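# Jog the carriage home using the teach pendant

## Task

Operate the teach pendant so that the carriage is driven to, and left resting at, its home mark.

## Robot and tools

Robot: two six-joint arms, left_arm and right_arm, standing on a table. right_arm has a right hand, left_arm a mirrored left hand. Each hand has sixteen motors: index, middle and ring fingers (four hinges each) plus a four-hinge thumb. A stand holding two cameras is fixed behind the arms.

Frames. Scene frame: origin at table-top height midway between the nominal bases, +z up, +x out over the table, left_arm on the +y side (image left/right does not follow these names). Measured bases: left_arm at (-0.055, +0.444, 0) m, right_arm at (-0.006, -0.361, 0) m, both almost unrotated about z. Each arm's hand poses, velocities, Hand target and wrist-camera pose are given in that arm's own base frame; fixed cameras and the table use the scene frame. Reported positions may be off by a few cm.

Hand point axes (right hand): +z runs along straight fingers toward the tips, +x across the palm away from the thumb, +y out of the palm face (palm surface at y = -0.062 m). Straight fingertips end about 0.156 m beyond the hand point in z. On the left hand +x points toward the thumb. A rigid mast sticks out at the wrist on the palm side and can strike objects. Fingertips carry rubber caps.

The row: 48 numbers, each in [-1, 1], always both arms. Order: left_arm dx, dy, dz, rx, ry, rz; left hand index_mcp, index_abd, index_pip, index_dip, middle_mcp, middle_abd, middle_pip, middle_dip, ring_mcp, ring_abd, ring_pip, ring_dip, thumb_cmc, thumb_axl, thumb_mcp, thumb_ipl; left current_limit, speed; then the same 24 for right_arm.

Pose numbers are offsets, not poses: counted from the arm's Hand target at the start of that action or move, along the arm's own base axes; 1.0 equals 0.6 m or 180 degrees; rx, ry, rz form one rotation vector turning about the Hand target's position. Every row of one action counts from that same start, and a new action starts from the updated Hand target, so repeating an offset keeps moving. Six zeros asks the arm to go to its Hand target again (useful when the hand point rests short of it). Per control step the commanded pose is clipped to 70 mm and 16 degrees from the measured hand point.

Hand numbers are absolute goal angles, scaled between each hinge's stops (+1 generally bends/curls toward the palm; straight values: _mcp -0.75, _abd 0.00, _pip -0.58, _dip -0.70, thumb_cmc -0.71, thumb_axl -0.68, thumb_mcp -0.23, thumb_ipl -0.17). Zero is a real goal; to leave a hand unchanged, echo its hand_goal, hand_current_limit and hand_speed. current_limit maps -1..+1 to 0..550 mA (floor 11 mA); speed sets (speed+1)/2 of 8.5 rad/s. Initially +0.4 and -0.6; values persist.

Tools.
execute_actions(actions, cameras): actions is a list of actions; each action is up to 15 rows of 1/30 s, a short one repeats its last row. An empty list returns the state plus all images. cameras: list of names, ["all"], or [].
move(target, speed, blend, blocking, cameras): target is one 48-number row or up to 15 rows; all offsets count from the same starting Hand targets. Straight-line paths, ending together, 0.5 to 10 s. speed in m/s, 0.002 to 1, default 0.25 (turns at twice that in rad/s), one value or one per target. blend in metres rounds corners (0 = stop at each). blocking=false returns after about 0.5 s while motion continues. It does not avoid obstacles or the other arm; steer around the arm's own base rather than near it. Faster moves hit harder and overshoot more.
wait(seconds 0 to 10): holds the last command.
stop(): brakes a running move.
zoom_image(camera, region [x0, y0, x1, y1] pixels, at most 504 wide and high): closer look at the newest image of that camera.
clear_fault(arm): clears a reported torque fault on left_arm or right_arm.
finished_scene(scene): ends the current scene (give its number); irreversible, so only when the carriage sits home and stays there unaided.

Cameras: cam_head_left, cam_head_right, cam_high, cam_low, cam_left_wrist, cam_right_wrist, all 672x504.

Results: end_effector_position (m), end_effector_quat_wxyz, velocities (omitted when joints read "within noise"), Hand target, joint positions and torques (torques include arm weight, so nonzero in air). Per motor: hand_goal, hand_measured, hand_current_ma, hand_state (moving, goal, blocked, overload). A move adds a "move:" line: done, off_target, moving, held or fault, plus limits=paced (pose clipped) or limits=held (steps withheld). done means within 3 mm and 2 degrees; neither done nor off_target tells you about contact.

Avoid: knocking anything off the table; hard hits on fixed or heavy objects; pressing one arm or hand against the other (a clearance check helps but is not complete). Joint load limits (N m): waist and shoulder 53.4, elbow 44.5, forearm roll 24, wrist pitch 14.4, wrist roll 15.8; exceeding one causes a TORQUE FAULT that stops the arm until clear_fault. A finger motor drawing 495 mA or more for 5 s shuts down for 10 s. Stretched or straining arms heat up: MOTOR HOT appears at 65 °C, and at 80 °C an OVER-TEMPERATURE FAULT brakes the arm for 30 s or more. After a HAND FAULT line, the remaining motion calls in that reply are skipped. To stop pushing, command the Hand target back past the hand point. Joint ranges (rad): waist and forearm/wrist roll ±6.283, shoulder ±2.304, elbow -4.224 to 0.061, wrist pitch ±2.164. Smooth, gentle motion is preferred.

Each tool is called after ">>>" as name(argument=value, ...) on one line, values as JSON.

## Session

>>> execute_actions(actions=[])

Scene clock: 0.00 s.
left_arm: end_effector_position=(+0.5729, -0.4582, +0.3050) hand_goal=(-0.754, +0.000, -0.576, -0.696, -0.754, +0.000, -0.576, -0.696, -0.754, +0.000, -0.576, -0.696, -0.714, -0.678, -0.226, -0.168) hand_measured=(-0.754, +0.000, -0.576, -0.696, -0.754, +0.000, -0.576, -0.696, -0.754, +0.000, -0.576, -0.696, -0.714, -0.678, -0.226, -0.168) hand_current_ma=(+0, +0, +0, +0, +0, +0, +0, +0, +0, +0, +0, +0, +0, +0, +0, +0) hand_state=(goal, goal, goal, goal, goal, goal, goal, goal, goal, goal, goal, goal, goal, goal, goal, goal) hand_current_limit=0.40 hand_speed=-0.60 end_effector_quat_wxyz=(+0.589, +0.691, -0.355, +0.220) | right_arm: end_effector_position=(+0.2918, +0.1779, +0.1550) hand_goal=(-0.754, +0.000, -0.576, -0.696, -0.754, +0.000, -0.576, -0.696, -0.754, +0.000, -0.576, -0.696, -0.714, -0.678, -0.226, -0.168) hand_measured=(-0.754, +0.000, -0.576, -0.696, -0.754, +0.000, -0.576, -0.696, -0.754, +0.000, -0.576, -0.696, -0.714, -0.678, -0.226, -0.168) hand_current_ma=(+0, +0, +0, +0, +0, +0, +0, +0, +0, +0, +0, +0, +0, +0, +0, +0) hand_state=(goal, goal, goal, goal, goal, goal, goal, goal, goal, goal, goal, goal, goal, goal, goal, goal) hand_current_limit=0.40 hand_speed=-0.60 end_effector_quat_wxyz=(-0.208, +0.477, +0.854, +0.005)
Joint positions: left_arm=[-0.348 -1.04 -1.595 -1.655 -1.272 -1.305] | right_arm=[0.347 -0.126 -0.396 0.566 -0.624 0.845]
Joint velocities: within noise
Joint torques (N m): no reading
Hand target: left_arm +0.5729, -0.4582, +0.3050; +0.589, +0.691, -0.355, +0.220 | right_arm +0.2918, +0.1779, +0.1550; -0.208, +0.477, +0.854, +0.005

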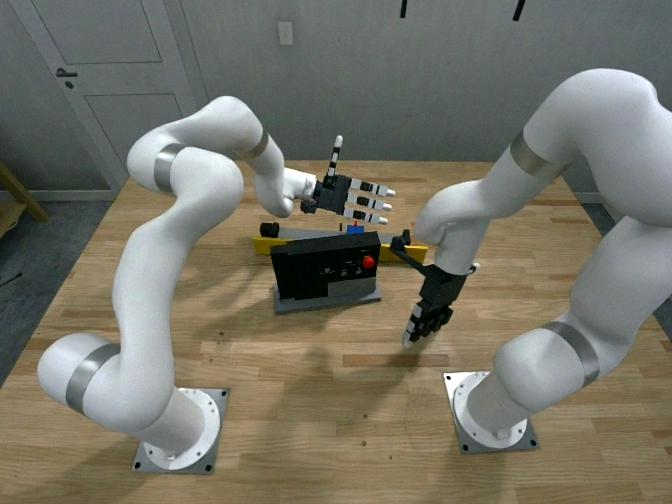

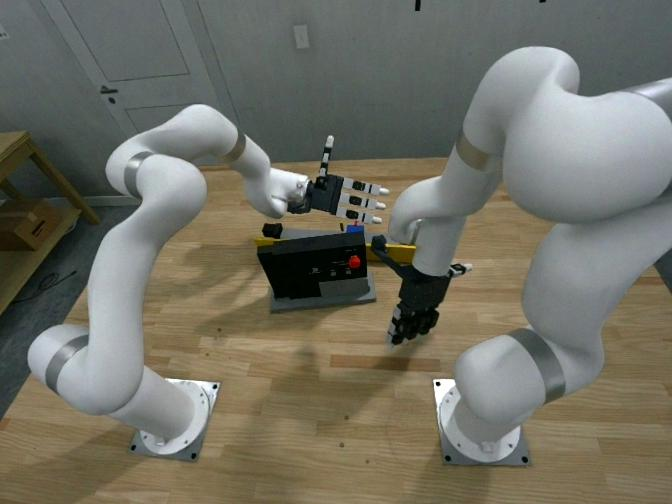

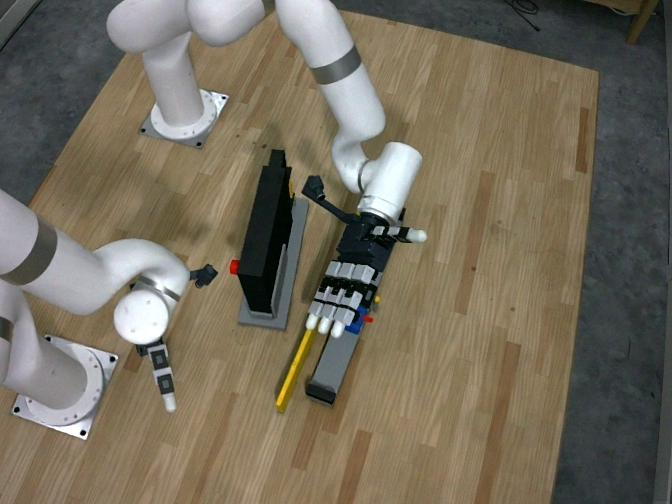

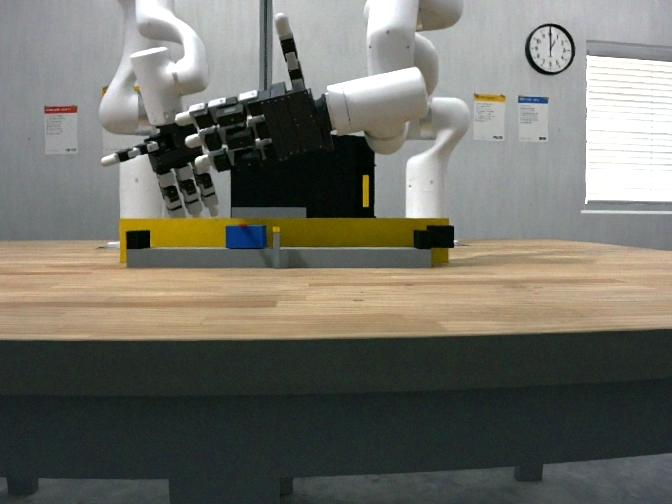

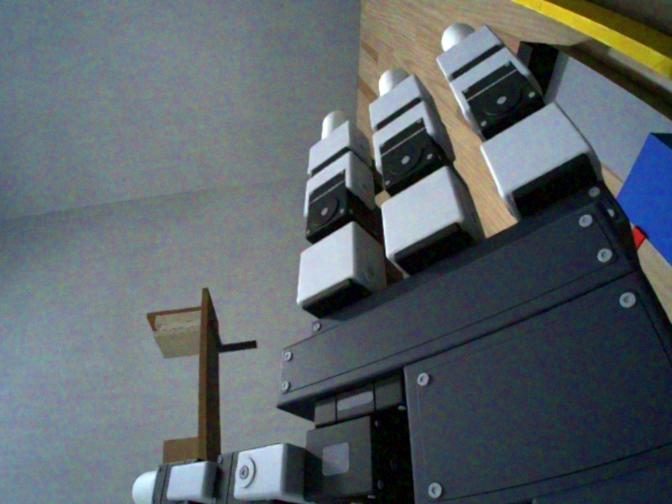

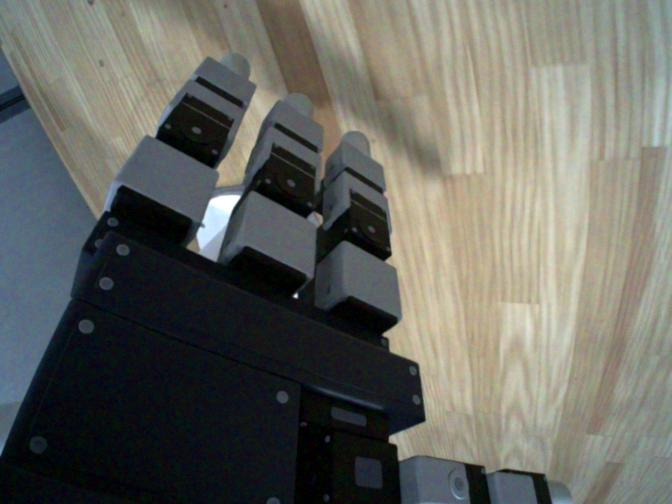

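>>> zoom_image(camera="cam_head_left", region=[240, 200, 440, 320])

>>> zoom_image(camera="cam_head_right", region=[240, 200, 440, 320])

>>> zoom_image(camera="cam_high", region=[200, 130, 440, 420])

>>> zoom_image(camera="cam_low", region=[110, 120, 470, 280])

Scaled by 2.520 from the camera's 672x504 image, which has a finer 960x720 frame.

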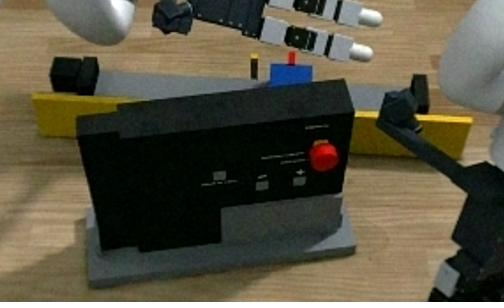

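Scaled by 2.520 from the camera's 672x504 image, which has a finer 960x720 frame.

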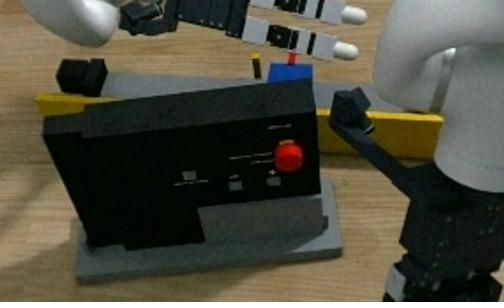

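Scaled by 1.738 from the camera's 672x504 image, which has a finer 960x720 frame.

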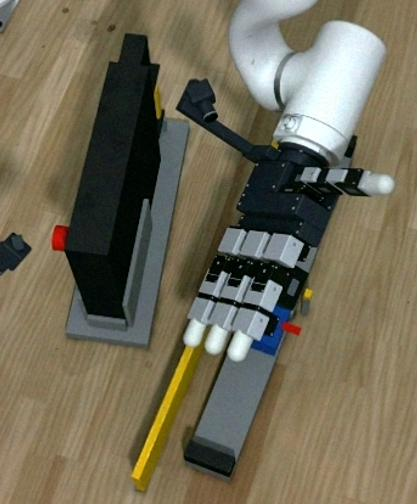

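Scaled by 1.400 from the camera's 672x504 image, which has a finer 960x720 frame.

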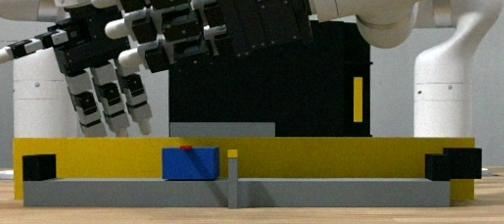

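>>> zoom_image(camera="cam_head_left", region=[310, 240, 390, 300])

>>> zoom_image(camera="cam_head_right", region=[300, 240, 380, 300])

>>> zoom_image(camera="cam_high", region=[220, 130, 320, 240])

>>> zoom_image(camera="cam_low", region=[200, 130, 400, 280])

Scaled by 6.300 from the camera's 672x504 image, which has a finer 960x720 frame.

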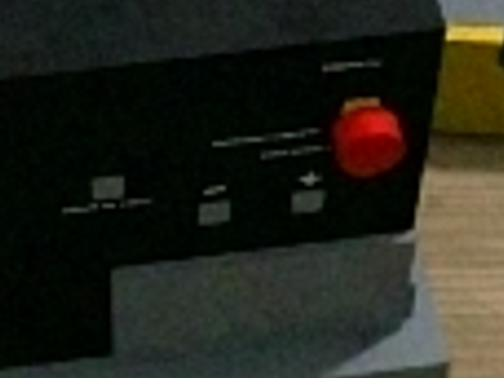

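Scaled by 6.300 from the camera's 672x504 image, which has a finer 960x720 frame.

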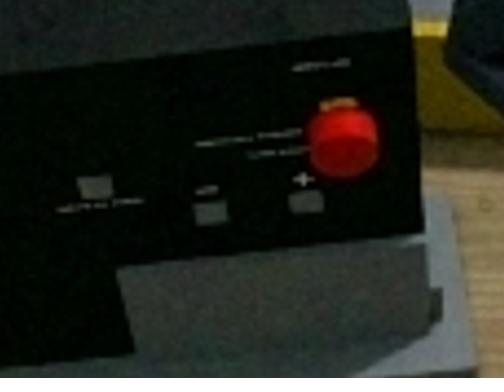

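Scaled by 4.582 from the camera's 672x504 image, which has a finer 960x720 frame.

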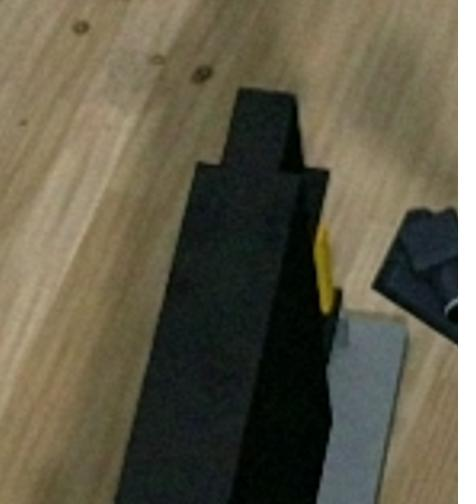

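Scaled by 2.520 from the camera's 672x504 image, which has a finer 960x720 frame.

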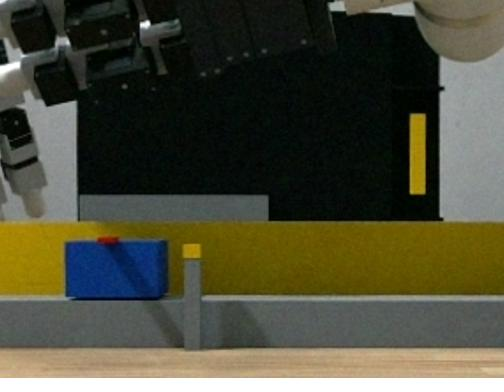

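>>> move(target=[[0,0,0.2,0,0,0,-0.754,0,-0.576,-0.696,-0.754,0,-0.576,-0.696,-0.754,0,-0.576,-0.696,-0.714,-0.678,-0.226,-0.168,0.4,-0.6,-0.1,-0.03,0.08,0,0,0,-0.754,0,-0.576,-0.696,-0.754,0,-0.576,-0.696,-0.754,0,-0.576,-0.696,-0.714,-0.678,-0.226,-0.168,0.4,-0.6],[0,0.5,0.3,0,0,0,-0.754,0,-0.576,-0.696,-0.754,0,-0.576,-0.696,-0.754,0,-0.576,-0.696,-0.714,-0.678,-0.226,-0.168,0.4,-0.6,-0.2,-0.1,0.15,0,0,0,-0.754,0,-0.576,-0.696,-0.754,0,-0.576,-0.696,-0.754,0,-0.576,-0.696,-0.714,-0.678,-0.226,-0.168,0.4,-0.6]], blend=0.03, cameras=["all"])

Scene clock: 59.63 s.
left_arm: end_effector_position=(+0.5729, -0.1582, +0.4850) hand_goal=(-0.754, +0.000, -0.576, -0.696, -0.754, +0.000, -0.576, -0.696, -0.754, +0.000, -0.576, -0.696, -0.714, -0.678, -0.226, -0.168) hand_measured=(-0.758, +0.000, -0.576, -0.696, -0.758, +0.000, -0.576, -0.696, -0.760, +0.000, -0.576, -0.696, -0.718, -0.678, -0.226, -0.168) hand_current_ma=(-8, +0, -1, +0, -7, +0, -1, +0, -10, +0, -1, +0, -8, +1, +0, +0) hand_state=(goal, goal, goal, goal, goal, goal, goal, goal, goal, goal, goal, goal, goal, goal, goal, goal) hand_current_limit=0.40 hand_speed=-0.60 end_effector_quat_wxyz=(+0.589, +0.691, -0.355, +0.220) | right_arm: end_effector_position=(+0.1718, +0.1179, +0.2450) hand_goal=(-0.754, +0.000, -0.576, -0.696, -0.754, +0.000, -0.576, -0.696, -0.754, +0.000, -0.576, -0.696, -0.714, -0.678, -0.226, -0.168) hand_measured=(-0.752, +0.000, -0.576, -0.696, -0.752, +0.000, -0.576, -0.696, -0.752, +0.000, -0.576, -0.696, -0.714, -0.678, -0.224, -0.168) hand_current_ma=(+3, +0, -2, +0, +3, +0, -2, +0, +3, +0, -2, +0, +0, +2, +7, +1) hand_state=(goal, goal, goal, goal, goal, goal, goal, goal, goal, goal, goal, goal, goal, goal, goal, goal) hand_current_limit=0.40 hand_speed=-0.60 end_effector_quat_wxyz=(-0.208, +0.477, +0.854, +0.005)
Joint positions: left_arm=[0.1 -0.691 -1.449 -1.27 -1.565 -1.474] | right_arm=[0.258 0.609 -0.13 0.336 -1.068 1.064]
Joint torques (N m): left_arm=[1.09 59.72 -25.35 0.02 -2.25 -0.41] | right_arm=[-0.07 -1.39 -26.77 0.49 -0.83 -0.16]
Hand target: left_arm +0.5729, -0.1582, +0.4850; +0.589, +0.691, -0.355, +0.220 | right_arm +0.1718, +0.1179, +0.2450; -0.208, +0.477, +0.854, +0.005
Off the commanded pose: left_arm 0.000 m, 0 deg | right_arm 0.000 m, 0 deg.
move: done
camera_calibration:
cam_left_wrist: T_world_to_cam=[[-0.0103421, 0.18574, -0.982544, 0.481683], [0.746777, 0.654891, 0.11594, -0.429228], [0.664994, -0.732542, -0.14548, -0.299023], [0, 0, 0, 1]] pos_world=[0.524368, -0.0274175, 0.479538]
cam_right_wrist: T_world_to_cam=[[0.849965, -0.336993, -0.404963, 0.0322327], [-0.018742, -0.78752, 0.616004, -0.0987082], [-0.526505, -0.515993, -0.67568, 0.440466], [0, 0, 0, 1]] pos_world=[0.202661, 0.160405, 0.371472]

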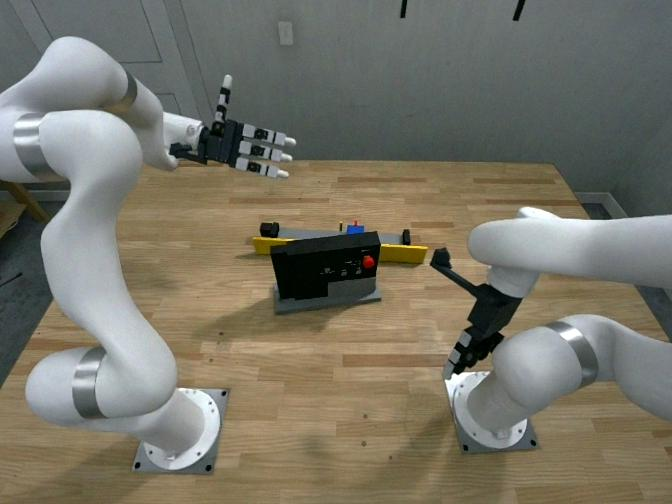

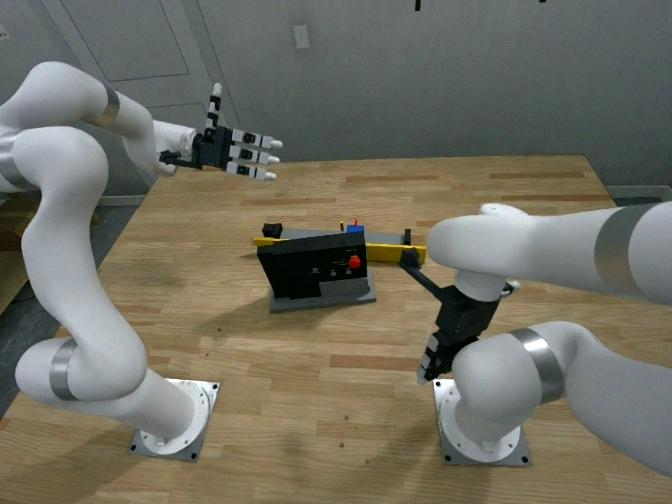

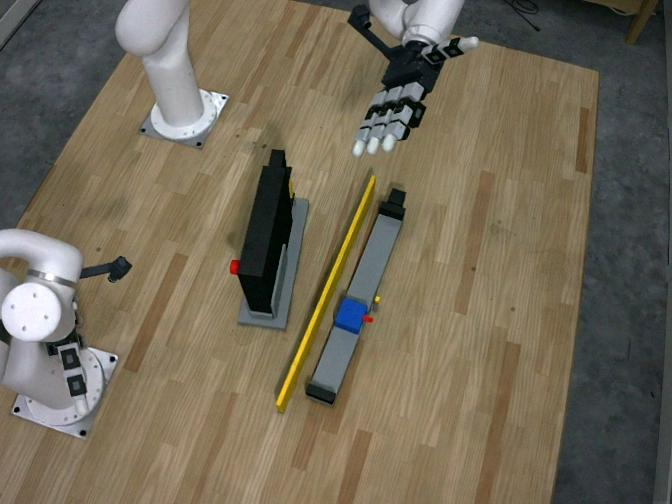

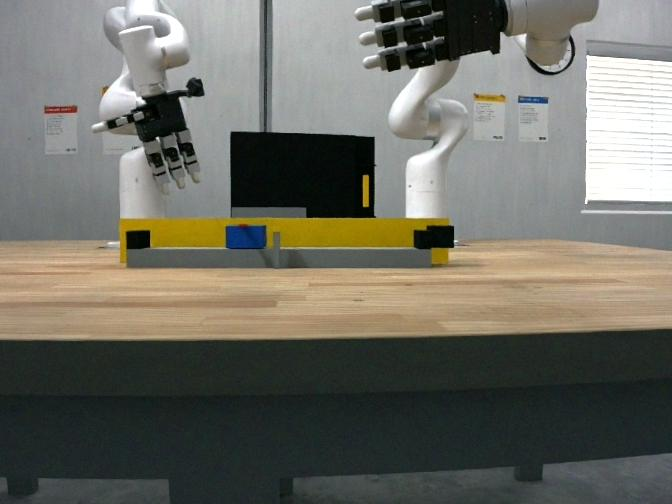

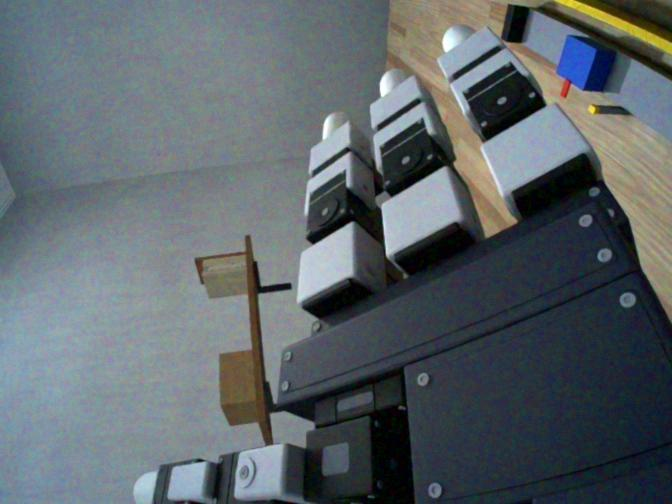

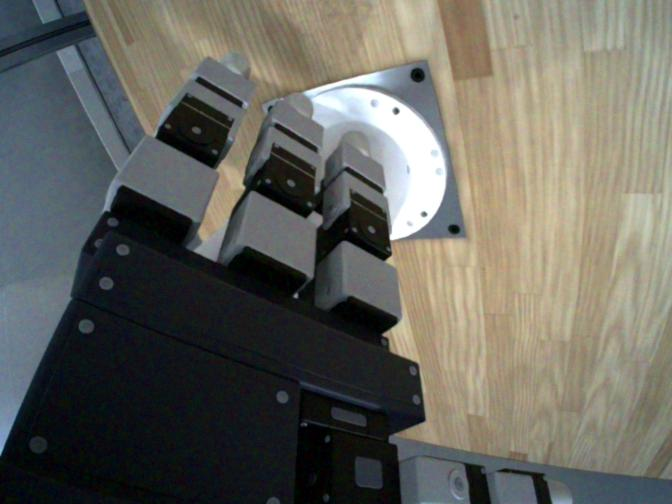

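>>> zoom_image(camera="cam_head_left", region=[315, 250, 385, 285])

>>> zoom_image(camera="cam_high", region=[290, 170, 420, 420])

>>> zoom_image(camera="cam_low", region=[220, 120, 390, 280])

Scaled by 7.200 from the camera's 672x504 image, which has a finer 960x720 frame.

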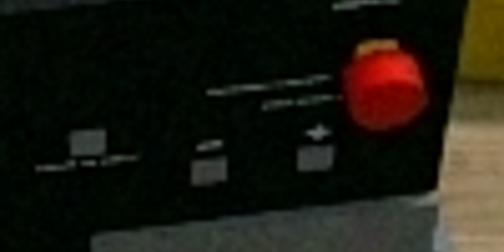

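Scaled by 2.016 from the camera's 672x504 image, which has a finer 960x720 frame.

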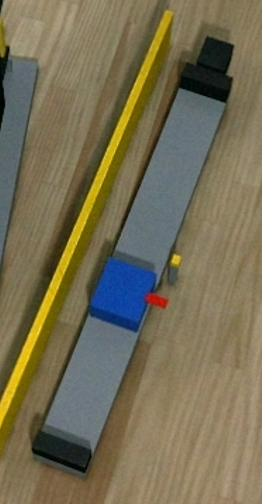

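Scaled by 2.965 from the camera's 672x504 image, which has a finer 960x720 frame.

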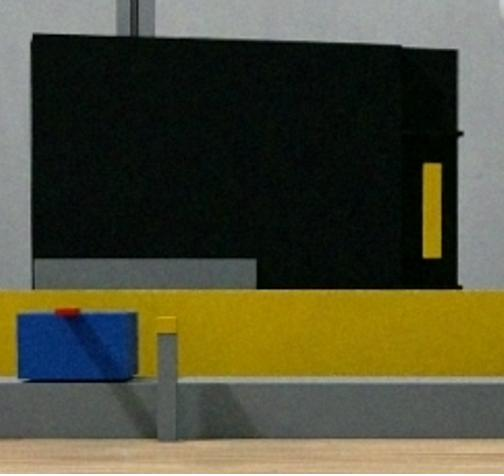

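>>> move(target=[[0,0,0,0,0,0,-0.754,0,-0.576,-0.696,-0.754,0,-0.576,-0.696,-0.754,0,-0.576,-0.696,-0.714,-0.678,-0.226,-0.168,0.4,-0.6,0.08,0.0,0.2,0,0,0,0.6,0,0.5,0.2,0.6,0,0.5,0.2,0.6,0,0.5,0.2,-0.714,-0.678,-0.226,-0.168,0.4,-0.4],[0,0,0,0,0,0,-0.754,0,-0.576,-0.696,-0.754,0,-0.576,-0.696,-0.754,0,-0.576,-0.696,-0.714,-0.678,-0.226,-0.168,0.4,-0.6,0.08,0.0,0.2,0.133,-0.126,0.84,0.6,0,0.5,0.2,0.6,0,0.5,0.2,0.6,0,0.5,0.2,-0.714,-0.678,-0.226,-0.168,0.4,-0.4]], speed=[0.25,0.4], cameras=["cam_head_left","cam_high","cam_right_wrist"])

Scene clock: 119.10 s.
left_arm: end_effector_position=(+0.5729, -0.1582, +0.4850) hand_goal=(-0.754, +0.000, -0.576, -0.696, -0.754, +0.000, -0.576, -0.696, -0.754, +0.000, -0.576, -0.696, -0.714, -0.678, -0.226, -0.168) hand_measured=(-0.758, +0.000, -0.576, -0.696, -0.758, +0.000, -0.576, -0.696, -0.760, +0.000, -0.576, -0.696, -0.718, -0.678, -0.226, -0.168) hand_current_ma=(-8, +0, -1, +0, -7, +0, -1, +0, -10, +0, -1, +0, -8, +1, +0, +0) hand_state=(goal, goal, goal, goal, goal, goal, goal, goal, goal, goal, goal, goal, goal, goal, goal, goal) hand_current_limit=0.40 hand_speed=-0.60 end_effector_quat_wxyz=(+0.589, +0.691, -0.355, +0.220) | right_arm: end_effector_position=(+0.2198, +0.1179, +0.3650) hand_goal=(+0.600, +0.000, +0.500, +0.200, +0.600, +0.000, +0.500, +0.200, +0.600, +0.000, +0.500, +0.200, -0.714, -0.678, -0.226, -0.168) hand_measured=(+0.562, +0.000, +0.492, +0.198, +0.584, +0.000, +0.496, +0.198, +0.584, +0.000, +0.498, +0.198, -0.714, -0.678, -0.224, -0.168) hand_current_ma=(-153, +0, -23, -5, -63, +0, -9, -8, -61, +0, -8, -7, -2, +2, +8, +1) hand_state=(blocked, goal, goal, goal, goal, goal, goal, goal, goal, goal, goal, goal, goal, goal, goal, goal) hand_current_limit=0.40 hand_speed=-0.40 end_effector_quat_wxyz=(+0.000, +0.742, -0.670, +0.000)
Joint positions: left_arm=[0.1 -0.691 -1.449 -1.27 -1.565 -1.474] | right_arm=[0.327 0.259 -0.62 0.001 -0.88 -1.347]
Joint torques (N m): left_arm=[0.61 58.35 -24.27 0.12 -2.19 -0.26] | right_arm=[-1.26 8.66 -28.28 0.72 0.07 -0.63]
Hand target: left_arm +0.5729, -0.1582, +0.4850; +0.589, +0.691, -0.355, +0.220 | right_arm +0.2198, +0.1179, +0.3650; +0.000, +0.742, -0.670, +0.000
Off the commanded pose: left_arm 0.000 m, 0 deg | right_arm 0.000 m, 0 deg.
move: done
camera_calibration:
cam_right_wrist: T_world_to_cam=[[-0.666351, 0.745634, -0.00250304, 0.0987883], [0.517055, 0.46449, 0.71896, -0.474805], [0.537244, 0.477785, -0.695047, 0.202861], [0, 0, 0, 1]] pos_world=[0.202342, 0.0499582, 0.482611]
Images, in order (width x height): cam_head_left 672x504, cam_high 672x504, cam_right_wrist 672x504.

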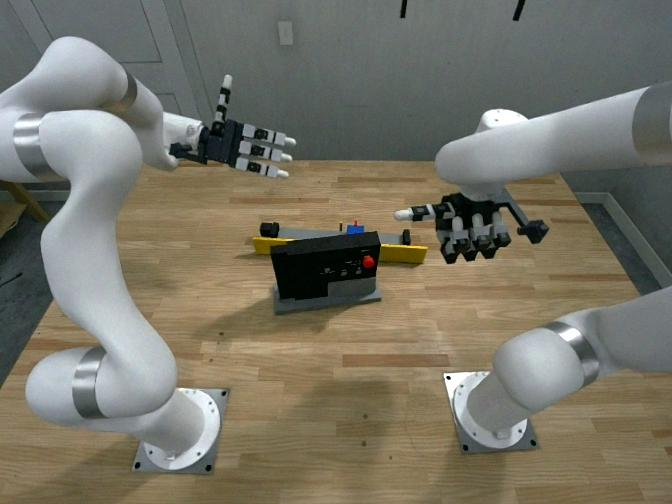

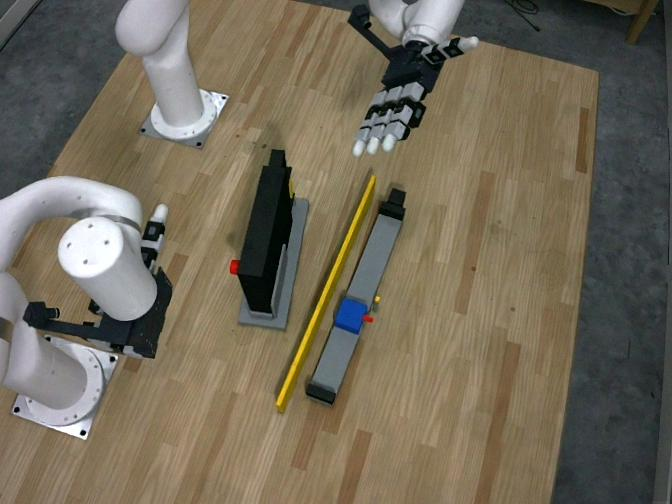

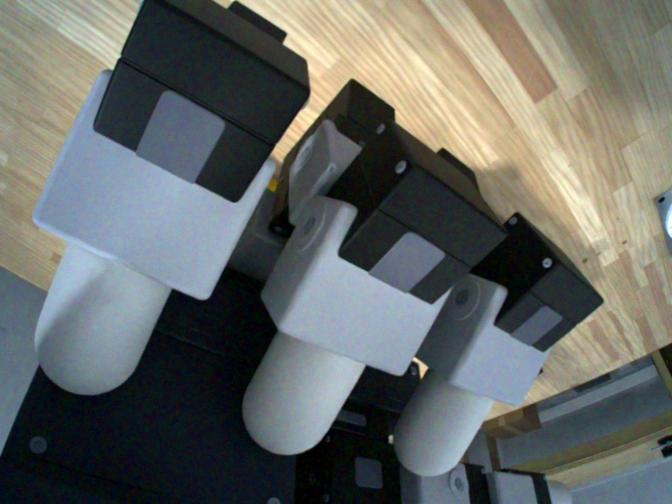

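>>> move(target=[0,0,0,0,0,0,-0.754,0,-0.576,-0.696,-0.754,0,-0.576,-0.696,-0.754,0,-0.576,-0.696,-0.714,-0.678,-0.226,-0.168,0.4,-0.6,-0.1,0.08,-0.15,0.0337,-0.3317,0,0.6,0,0.5,0.2,0.6,0,0.5,0.2,0.6,0,0.5,0.2,-0.714,-0.678,-0.226,-0.168,0.4,-0.4], speed=0.25, cameras=["cam_head_left","cam_high","cam_right_wrist"])

Scene clock: 133.47 s.
left_arm: end_effector_position=(+0.5729, -0.1582, +0.4850) hand_goal=(-0.754, +0.000, -0.576, -0.696, -0.754, +0.000, -0.576, -0.696, -0.754, +0.000, -0.576, -0.696, -0.714, -0.678, -0.226, -0.168) hand_measured=(-0.758, +0.000, -0.576, -0.696, -0.758, +0.000, -0.576, -0.696, -0.760, +0.000, -0.576, -0.696, -0.718, -0.678, -0.226, -0.168) hand_current_ma=(-8, +0, -1, +0, -7, +0, -1, +0, -10, +0, -1, +0, -8, +1, +0, +0) hand_state=(goal, goal, goal, goal, goal, goal, goal, goal, goal, goal, goal, goal, goal, goal, goal, goal) hand_current_limit=0.40 hand_speed=-0.60 end_effector_quat_wxyz=(+0.589, +0.691, -0.355, +0.220) | right_arm: end_effector_position=(+0.1807, +0.1506, +0.3058) hand_goal=(+0.600, +0.000, +0.500, +0.200, +0.600, +0.000, +0.500, +0.200, +0.600, +0.000, +0.500, +0.200, -0.714, -0.678, -0.226, -0.168) hand_measured=(+0.562, +0.000, +0.492, +0.198, +0.584, +0.000, +0.496, +0.198, +0.584, +0.000, +0.498, +0.198, -0.712, -0.678, -0.224, -0.168) hand_current_ma=(-153, +0, -26, -5, -63, +0, -9, -8, -61, +0, -8, -7, +4, +2, +8, +1) hand_state=(blocked, goal, goal, goal, goal, goal, goal, goal, goal, goal, goal, goal, goal, goal, goal, goal) hand_current_limit=0.40 hand_speed=-0.40 end_effector_quat_wxyz=(-0.258, +0.709, -0.627, +0.192)
Joint positions: left_arm=[0.1 -0.691 -1.449 -1.27 -1.565 -1.474] | right_arm=[0.731 0.793 -0.2 -0.683 -0.506 -0.437]
Joint torques (N m): left_arm=[1.46 58.43 -24.54 -0.18 -2.19 -0.31] | right_arm=[0.29 -5.37 -32.64 0.72 0.52 -0.55]
Hand target: left_arm +0.5729, -0.1582, +0.4850; +0.589, +0.691, -0.355, +0.220 | right_arm +0.1808, +0.1506, +0.3058; -0.258, +0.709, -0.627, +0.192 (not the last commanded pose)
Off the commanded pose: left_arm 0.000 m, 0 deg | right_arm 0.040 m, 23 deg.
move: held (right_arm; a check stopped the path); limits=held
pose unreachable (right arm): on one or more control steps of this call, first in action 0 (counted from 0), this arm could not follow its commanded pose, so it was not sent that pose on those steps. It may still have moved: this result reports where it is.
cause: moving toward the commanded pose would bring two parts of the arm too close to each other (joints 2 (shoulder) to 6 (wrist roll) lie between them).
camera_calibration:
cam_right_wrist: T_world_to_cam=[[-0.5742, 0.754661, -0.317461, 0.126586], [-0.0415724, 0.360379, 0.931879, -0.37564], [0.817659, 0.548282, -0.175557, -0.0530725], [0, 0, 0, 1]] pos_world=[0.100465, 0.068942, 0.38092]
Images, in order (width x height): cam_head_left 672x504, cam_high 672x504, cam_right_wrist 672x504.

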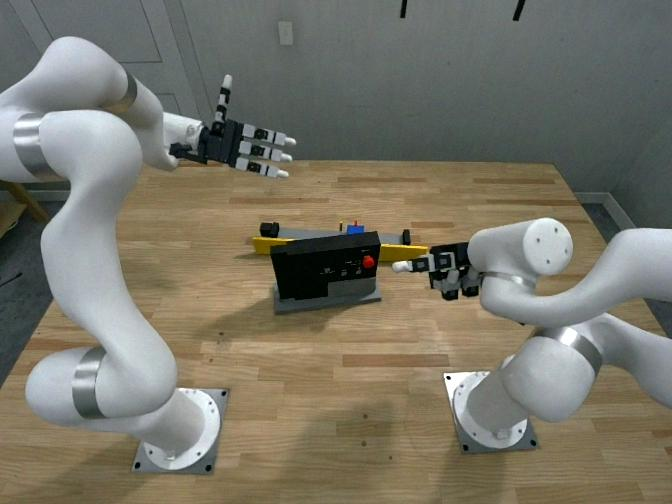

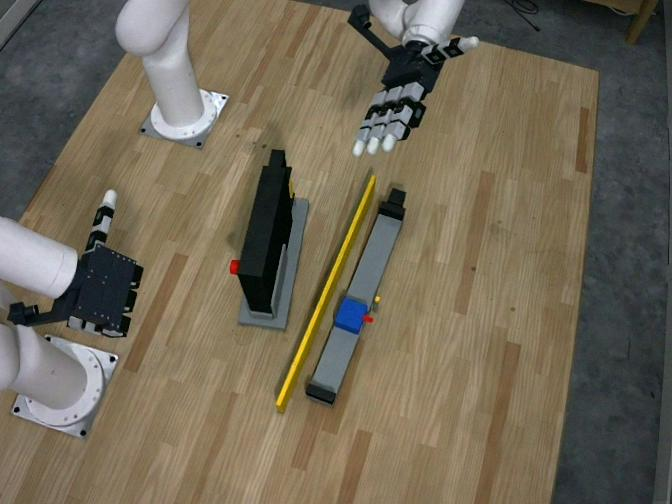

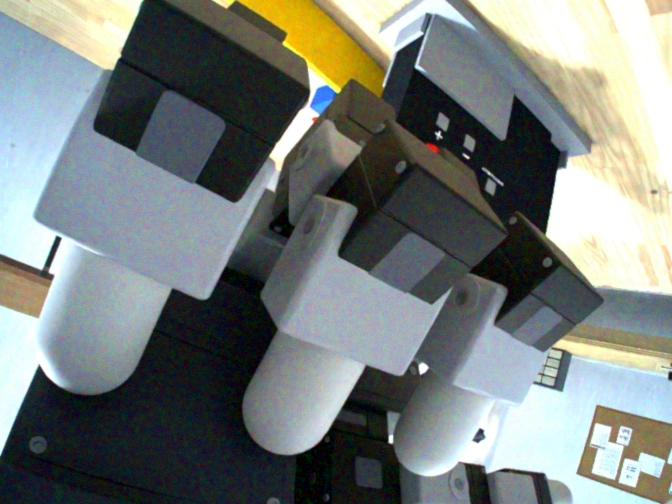

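>>> zoom_image(camera="cam_right_wrist", region=[390, 80, 540, 230])

Scaled by 3.360 from the camera's 672x504 image, which has a finer 960x720 frame.

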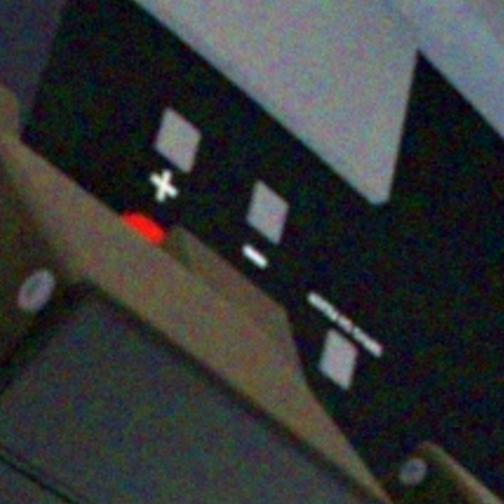

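>>> move(target=[0,0,0,0,0,0,-0.754,0,-0.576,-0.696,-0.754,0,-0.576,-0.696,-0.754,0,-0.576,-0.696,-0.714,-0.678,-0.226,-0.168,0.4,-0.6,0.033,0.05,-0.1,0,0,0,-0.754,0,-0.576,-0.696,-0.754,0,-0.576,-0.696,-0.754,0,-0.576,-0.696,-0.714,-0.678,-0.226,-0.168,0.4,-0.4], speed=0.15, cameras=["cam_head_left","cam_right_wrist"])

Scene clock: 151.70 s.
left_arm: end_effector_position=(+0.5729, -0.1582, +0.4850) hand_goal=(-0.754, +0.000, -0.576, -0.696, -0.754, +0.000, -0.576, -0.696, -0.754, +0.000, -0.576, -0.696, -0.714, -0.678, -0.226, -0.168) hand_measured=(-0.758, +0.000, -0.576, -0.696, -0.758, +0.000, -0.576, -0.696, -0.760, +0.000, -0.576, -0.696, -0.718, -0.678, -0.226, -0.168) hand_current_ma=(-8, +0, -1, +0, -7, +0, -1, +0, -10, +0, -1, +0, -8, +1, +0, +0) hand_state=(goal, goal, goal, goal, goal, goal, goal, goal, goal, goal, goal, goal, goal, goal, goal, goal) hand_current_limit=0.40 hand_speed=-0.60 end_effector_quat_wxyz=(+0.589, +0.691, -0.355, +0.220) | right_arm: end_effector_position=(+0.2005, +0.1806, +0.2458) hand_goal=(-0.754, +0.000, -0.576, -0.696, -0.754, +0.000, -0.576, -0.696, -0.754, +0.000, -0.576, -0.696, -0.714, -0.678, -0.226, -0.168) hand_measured=(-0.738, +0.000, -0.572, -0.694, -0.738, +0.000, -0.572, -0.692, -0.740, +0.000, -0.572, -0.694, -0.710, -0.678, -0.224, -0.168) hand_current_ma=(+64, +0, +14, +8, +57, +0, +14, +9, +55, +0, +12, +9, +11, +2, +8, +1) hand_state=(goal, goal, goal, goal, goal, goal, goal, goal, goal, goal, goal, goal, goal, goal, goal, goal) hand_current_limit=0.40 hand_speed=-0.40 end_effector_quat_wxyz=(-0.258, +0.709, -0.628, +0.192)
Joint positions: left_arm=[0.1 -0.691 -1.449 -1.27 -1.565 -1.474] | right_arm=[0.778 0.511 -0.178 -1.253 -0.354 0.219]
Joint torques (N m): left_arm=[1.52 59.64 -24.63 -0.11 -2.17 -0.43] | right_arm=[1.13 2.02 -27.09 -0.1 -0.39 0.18]
Hand target: left_arm +0.5729, -0.1582, +0.4850; +0.589, +0.691, -0.355, +0.220 | right_arm +0.2006, +0.1806, +0.2458; -0.258, +0.709, -0.627, +0.192
Off the commanded pose: left_arm 0.000 m, 0 deg | right_arm 0.000 m, 0 deg.
move: done
camera_calibration:
cam_right_wrist: T_world_to_cam=[[-0.574277, 0.754661, -0.317321, 0.0962322], [-0.041423, 0.360327, 0.931906, -0.329737], [0.817612, 0.548316, -0.175667, -0.0962063], [0, 0, 0, 1]] pos_world=[0.120265, 0.0989421, 0.32092]
Images, in order (width x height): cam_head_left 672x504, cam_right_wrist 672x504.

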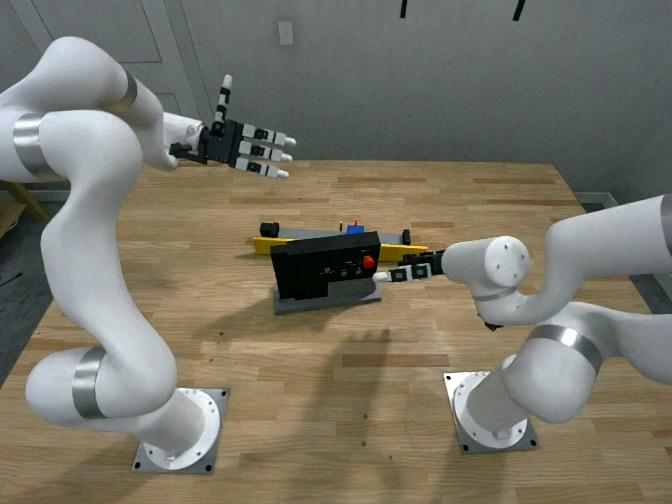

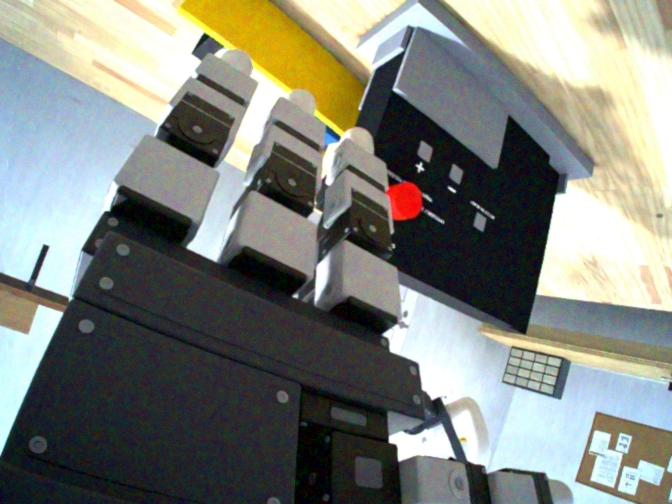

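>>> zoom_image(camera="cam_right_wrist", region=[370, 120, 520, 270])

>>> zoom_image(camera="cam_right_wrist", region=[375, 170, 445, 240])

>>> zoom_image(camera="cam_right_wrist", region=[440, 180, 510, 250])

Scaled by 3.360 from the camera's 672x504 image, which has a finer 960x720 frame.

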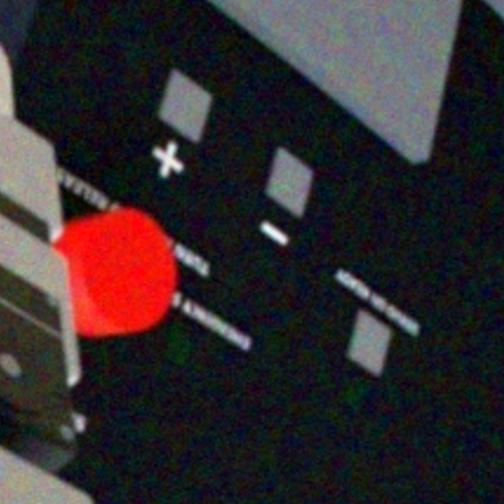

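Scaled by 7.200 from the camera's 672x504 image, which has a finer 960x720 frame.

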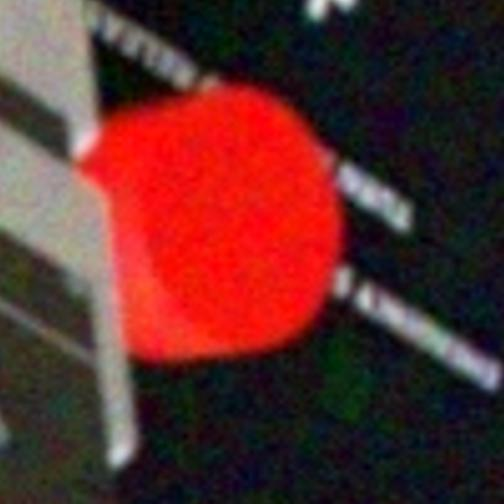

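Scaled by 7.200 from the camera's 672x504 image, which has a finer 960x720 frame.

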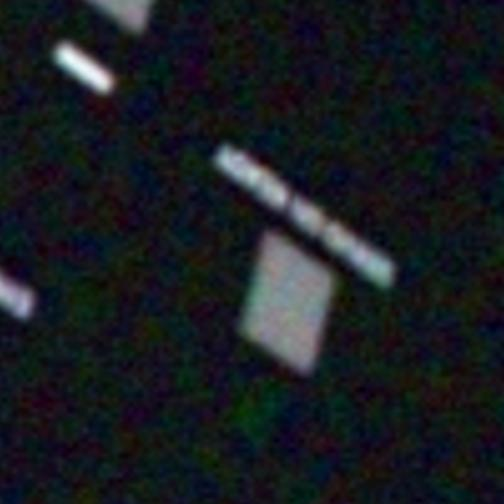

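>>> move(target=[0,0,0,0,0,0,-0.754,0,-0.576,-0.696,-0.754,0,-0.576,-0.696,-0.754,0,-0.576,-0.696,-0.714,-0.678,-0.226,-0.168,0.4,-0.6,-0.0427,0.2157,-0.1,0,0,-0.25,-0.754,0,-0.576,-0.696,-0.754,0,-0.576,-0.696,-0.754,0,-0.576,-0.696,-0.714,-0.678,-0.226,-0.168,0.4,-0.4], speed=0.2, cameras=["cam_head_left","cam_high","cam_right_wrist"])

Scene clock: 188.07 s.
left_arm: end_effector_position=(+0.5729, -0.1582, +0.4850) hand_goal=(-0.754, +0.000, -0.576, -0.696, -0.754, +0.000, -0.576, -0.696, -0.754, +0.000, -0.576, -0.696, -0.714, -0.678, -0.226, -0.168) hand_measured=(-0.758, +0.000, -0.576, -0.696, -0.758, +0.000, -0.576, -0.696, -0.760, +0.000, -0.576, -0.696, -0.718, -0.678, -0.226, -0.168) hand_current_ma=(-8, +0, -1, +0, -7, +0, -1, +0, -10, +0, -1, +0, -8, +1, +0, +0) hand_state=(goal, goal, goal, goal, goal, goal, goal, goal, goal, goal, goal, goal, goal, goal, goal, goal) hand_current_limit=0.40 hand_speed=-0.60 end_effector_quat_wxyz=(+0.589, +0.691, -0.355, +0.220) | right_arm: end_effector_position=(+0.1749, +0.3100, +0.1858) hand_goal=(-0.754, +0.000, -0.576, -0.696, -0.754, +0.000, -0.576, -0.696, -0.754, +0.000, -0.576, -0.696, -0.714, -0.678, -0.226, -0.168) hand_measured=(-0.738, +0.000, -0.572, -0.694, -0.738, +0.000, -0.572, -0.692, -0.740, +0.000, -0.572, -0.694, -0.710, -0.678, -0.224, -0.168) hand_current_ma=(+64, +0, +14, +8, +57, +0, +14, +9, +55, +0, +12, +9, +11, +2, +8, +1) hand_state=(goal, goal, goal, goal, goal, goal, goal, goal, goal, goal, goal, goal, goal, goal, goal, goal) hand_current_limit=0.40 hand_speed=-0.40 end_effector_quat_wxyz=(+0.165, -0.415, +0.851, -0.276)
Joint positions: left_arm=[0.1 -0.691 -1.449 -1.27 -1.565 -1.474] | right_arm=[1.266 -0.108 -0.484 -0.921 -0.828 1.154]
Joint torques (N m): left_arm=[1.12 58.8 -24.91 -0.4 -2.16 -0.26] | right_arm=[0.99 11.26 -23.65 0.82 -0.95 0.37]
Hand target: left_arm +0.5729, -0.1582, +0.4850; +0.589, +0.691, -0.355, +0.220 | right_arm +0.1749, +0.3100, +0.1858; +0.165, -0.415, +0.851, -0.276
Off the commanded pose: left_arm 0.000 m, 0 deg | right_arm 0.000 m, 0 deg.
move: done
camera_calibration:
cam_right_wrist: T_world_to_cam=[[0.127408, 0.939689, -0.317413, -0.215206], [0.225361, 0.284225, 0.931895, -0.344585], [0.965909, -0.190263, -0.175556, 0.0462066], [0, 0, 0, 1]] pos_world=[0.0604436, 0.308958, 0.26092]
Images, in order (width x height): cam_head_left 672x504, cam_high 672x504, cam_right_wrist 672x504.

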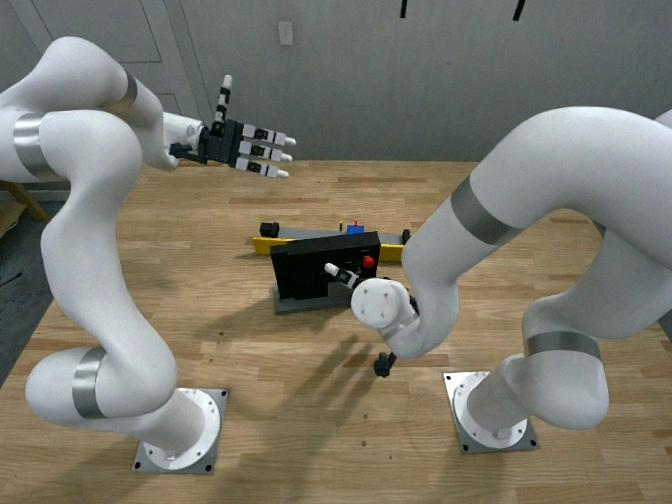

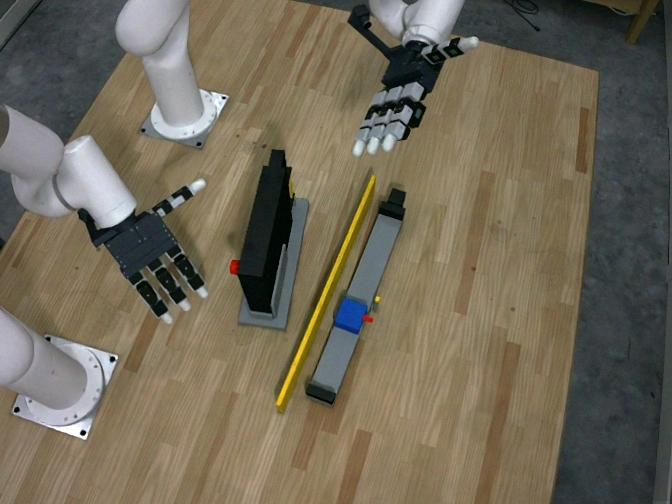

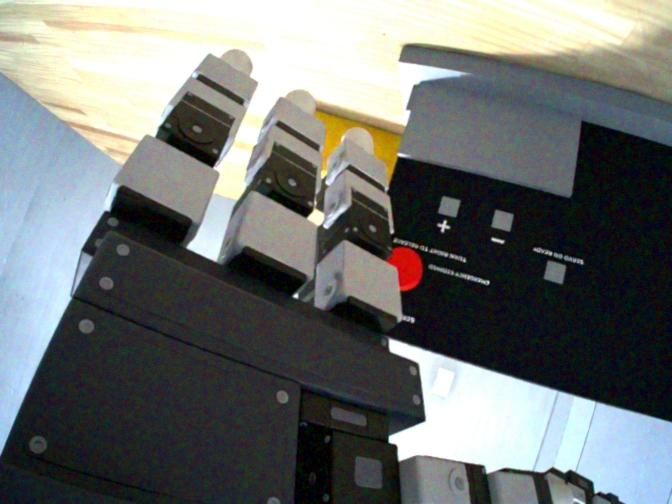

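>>> zoom_image(camera="cam_right_wrist", region=[380, 180, 600, 340])

>>> zoom_image(camera="cam_right_wrist", region=[385, 230, 495, 330])

>>> zoom_image(camera="cam_right_wrist", region=[500, 230, 600, 330])

Scaled by 2.291 from the camera's 672x504 image, which has a finer 960x720 frame.

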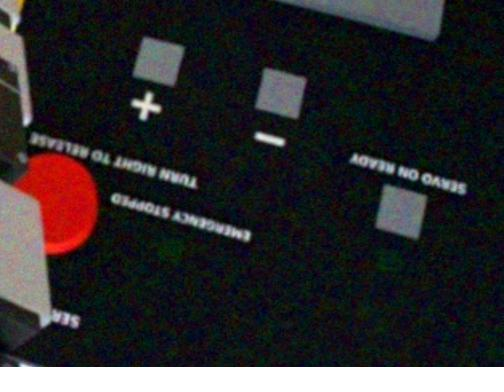

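Scaled by 4.582 from the camera's 672x504 image, which has a finer 960x720 frame.

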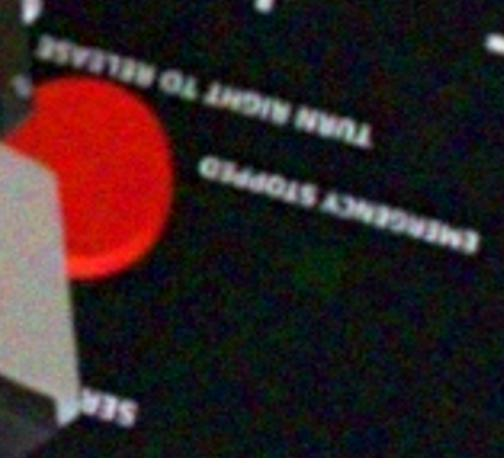

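Scaled by 5.040 from the camera's 672x504 image, which has a finer 960x720 frame.

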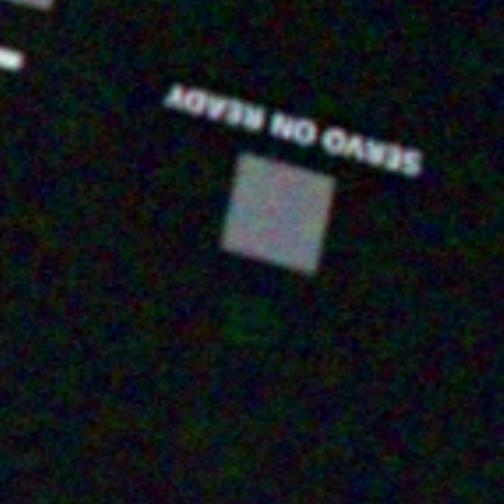

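>>> move(target=[0,0,0,0,0,0,-0.754,0,-0.576,-0.696,-0.754,0,-0.576,-0.696,-0.754,0,-0.576,-0.696,-0.714,-0.678,-0.226,-0.168,0.4,-0.6,0.01,-0.1167,0,0,0,0,-0.754,0,-0.576,-0.696,-0.754,0,-0.576,-0.696,-0.754,0,-0.576,-0.696,-0.714,-0.678,-0.226,-0.168,0.4,-0.4], speed=0.2, cameras=["cam_right_wrist"])

>>> zoom_image(camera="cam_right_wrist", region=[420, 180, 640, 340])

Scene clock: 198.47 s.
left_arm: end_effector_position=(+0.5729, -0.1582, +0.4850) hand_goal=(-0.754, +0.000, -0.576, -0.696, -0.754, +0.000, -0.576, -0.696, -0.754, +0.000, -0.576, -0.696, -0.714, -0.678, -0.226, -0.168) hand_measured=(-0.758, +0.000, -0.576, -0.696, -0.758, +0.000, -0.576, -0.696, -0.760, +0.000, -0.576, -0.696, -0.718, -0.678, -0.226, -0.168) hand_current_ma=(-8, +0, -1, +0, -7, +0, -1, +0, -10, +0, -1, +0, -8, +1, +0, +0) hand_state=(goal, goal, goal, goal, goal, goal, goal, goal, goal, goal, goal, goal, goal, goal, goal, goal) hand_current_limit=0.40 hand_speed=-0.60 end_effector_quat_wxyz=(+0.589, +0.691, -0.355, +0.220) | right_arm: end_effector_position=(+0.1809, +0.2400, +0.1858) hand_goal=(-0.754, +0.000, -0.576, -0.696, -0.754, +0.000, -0.576, -0.696, -0.754, +0.000, -0.576, -0.696, -0.714, -0.678, -0.226, -0.168) hand_measured=(-0.738, +0.000, -0.572, -0.694, -0.738, +0.000, -0.572, -0.692, -0.740, +0.000, -0.572, -0.694, -0.710, -0.678, -0.224, -0.168) hand_current_ma=(+64, +0, +14, +8, +57, +0, +14, +9, +55, +0, +12, +9, +12, +2, +8, +1) hand_state=(goal, goal, goal, goal, goal, goal, goal, goal, goal, goal, goal, goal, goal, goal, goal, goal) hand_current_limit=0.40 hand_speed=-0.40 end_effector_quat_wxyz=(+0.165, -0.415, +0.851, -0.276)
Joint positions: left_arm=[0.1 -0.691 -1.449 -1.27 -1.565 -1.474] | right_arm=[1.169 0.05 -0.32 -0.997 -0.795 1.132]
Joint torques (N m): left_arm=[0.49 58.52 -24.89 -0.19 -2.09 -0.36] | right_arm=[-0.22 8.14 -20.37 -0.1 -0.35 -0.35]
Hand target: left_arm +0.5729, -0.1582, +0.4850; +0.589, +0.691, -0.355, +0.220 | right_arm +0.1809, +0.2400, +0.1858; +0.165, -0.415, +0.851, -0.276
Off the commanded pose: left_arm 0.000 m, 0 deg | right_arm 0.000 m, 0 deg.
move: done
camera_calibration:
cam_right_wrist: T_world_to_cam=[[0.127599, 0.939647, -0.317461, -0.150276], [0.225439, 0.284223, 0.931877, -0.32607], [0.965865, -0.190475, -0.175567, 0.0271682], [0, 0, 0, 1]] pos_world=[0.0664432, 0.239058, 0.26092]
Images, in order (width x height): cam_right_wrist 672x504.

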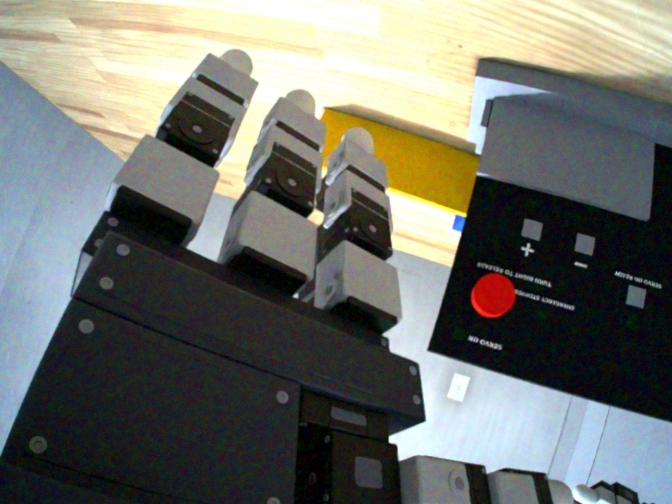

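Scaled by 2.291 from the camera's 672x504 image, which has a finer 960x720 frame.

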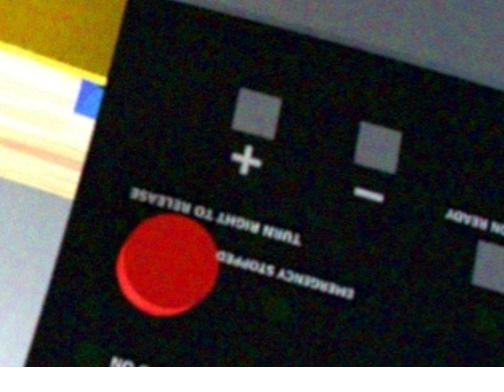

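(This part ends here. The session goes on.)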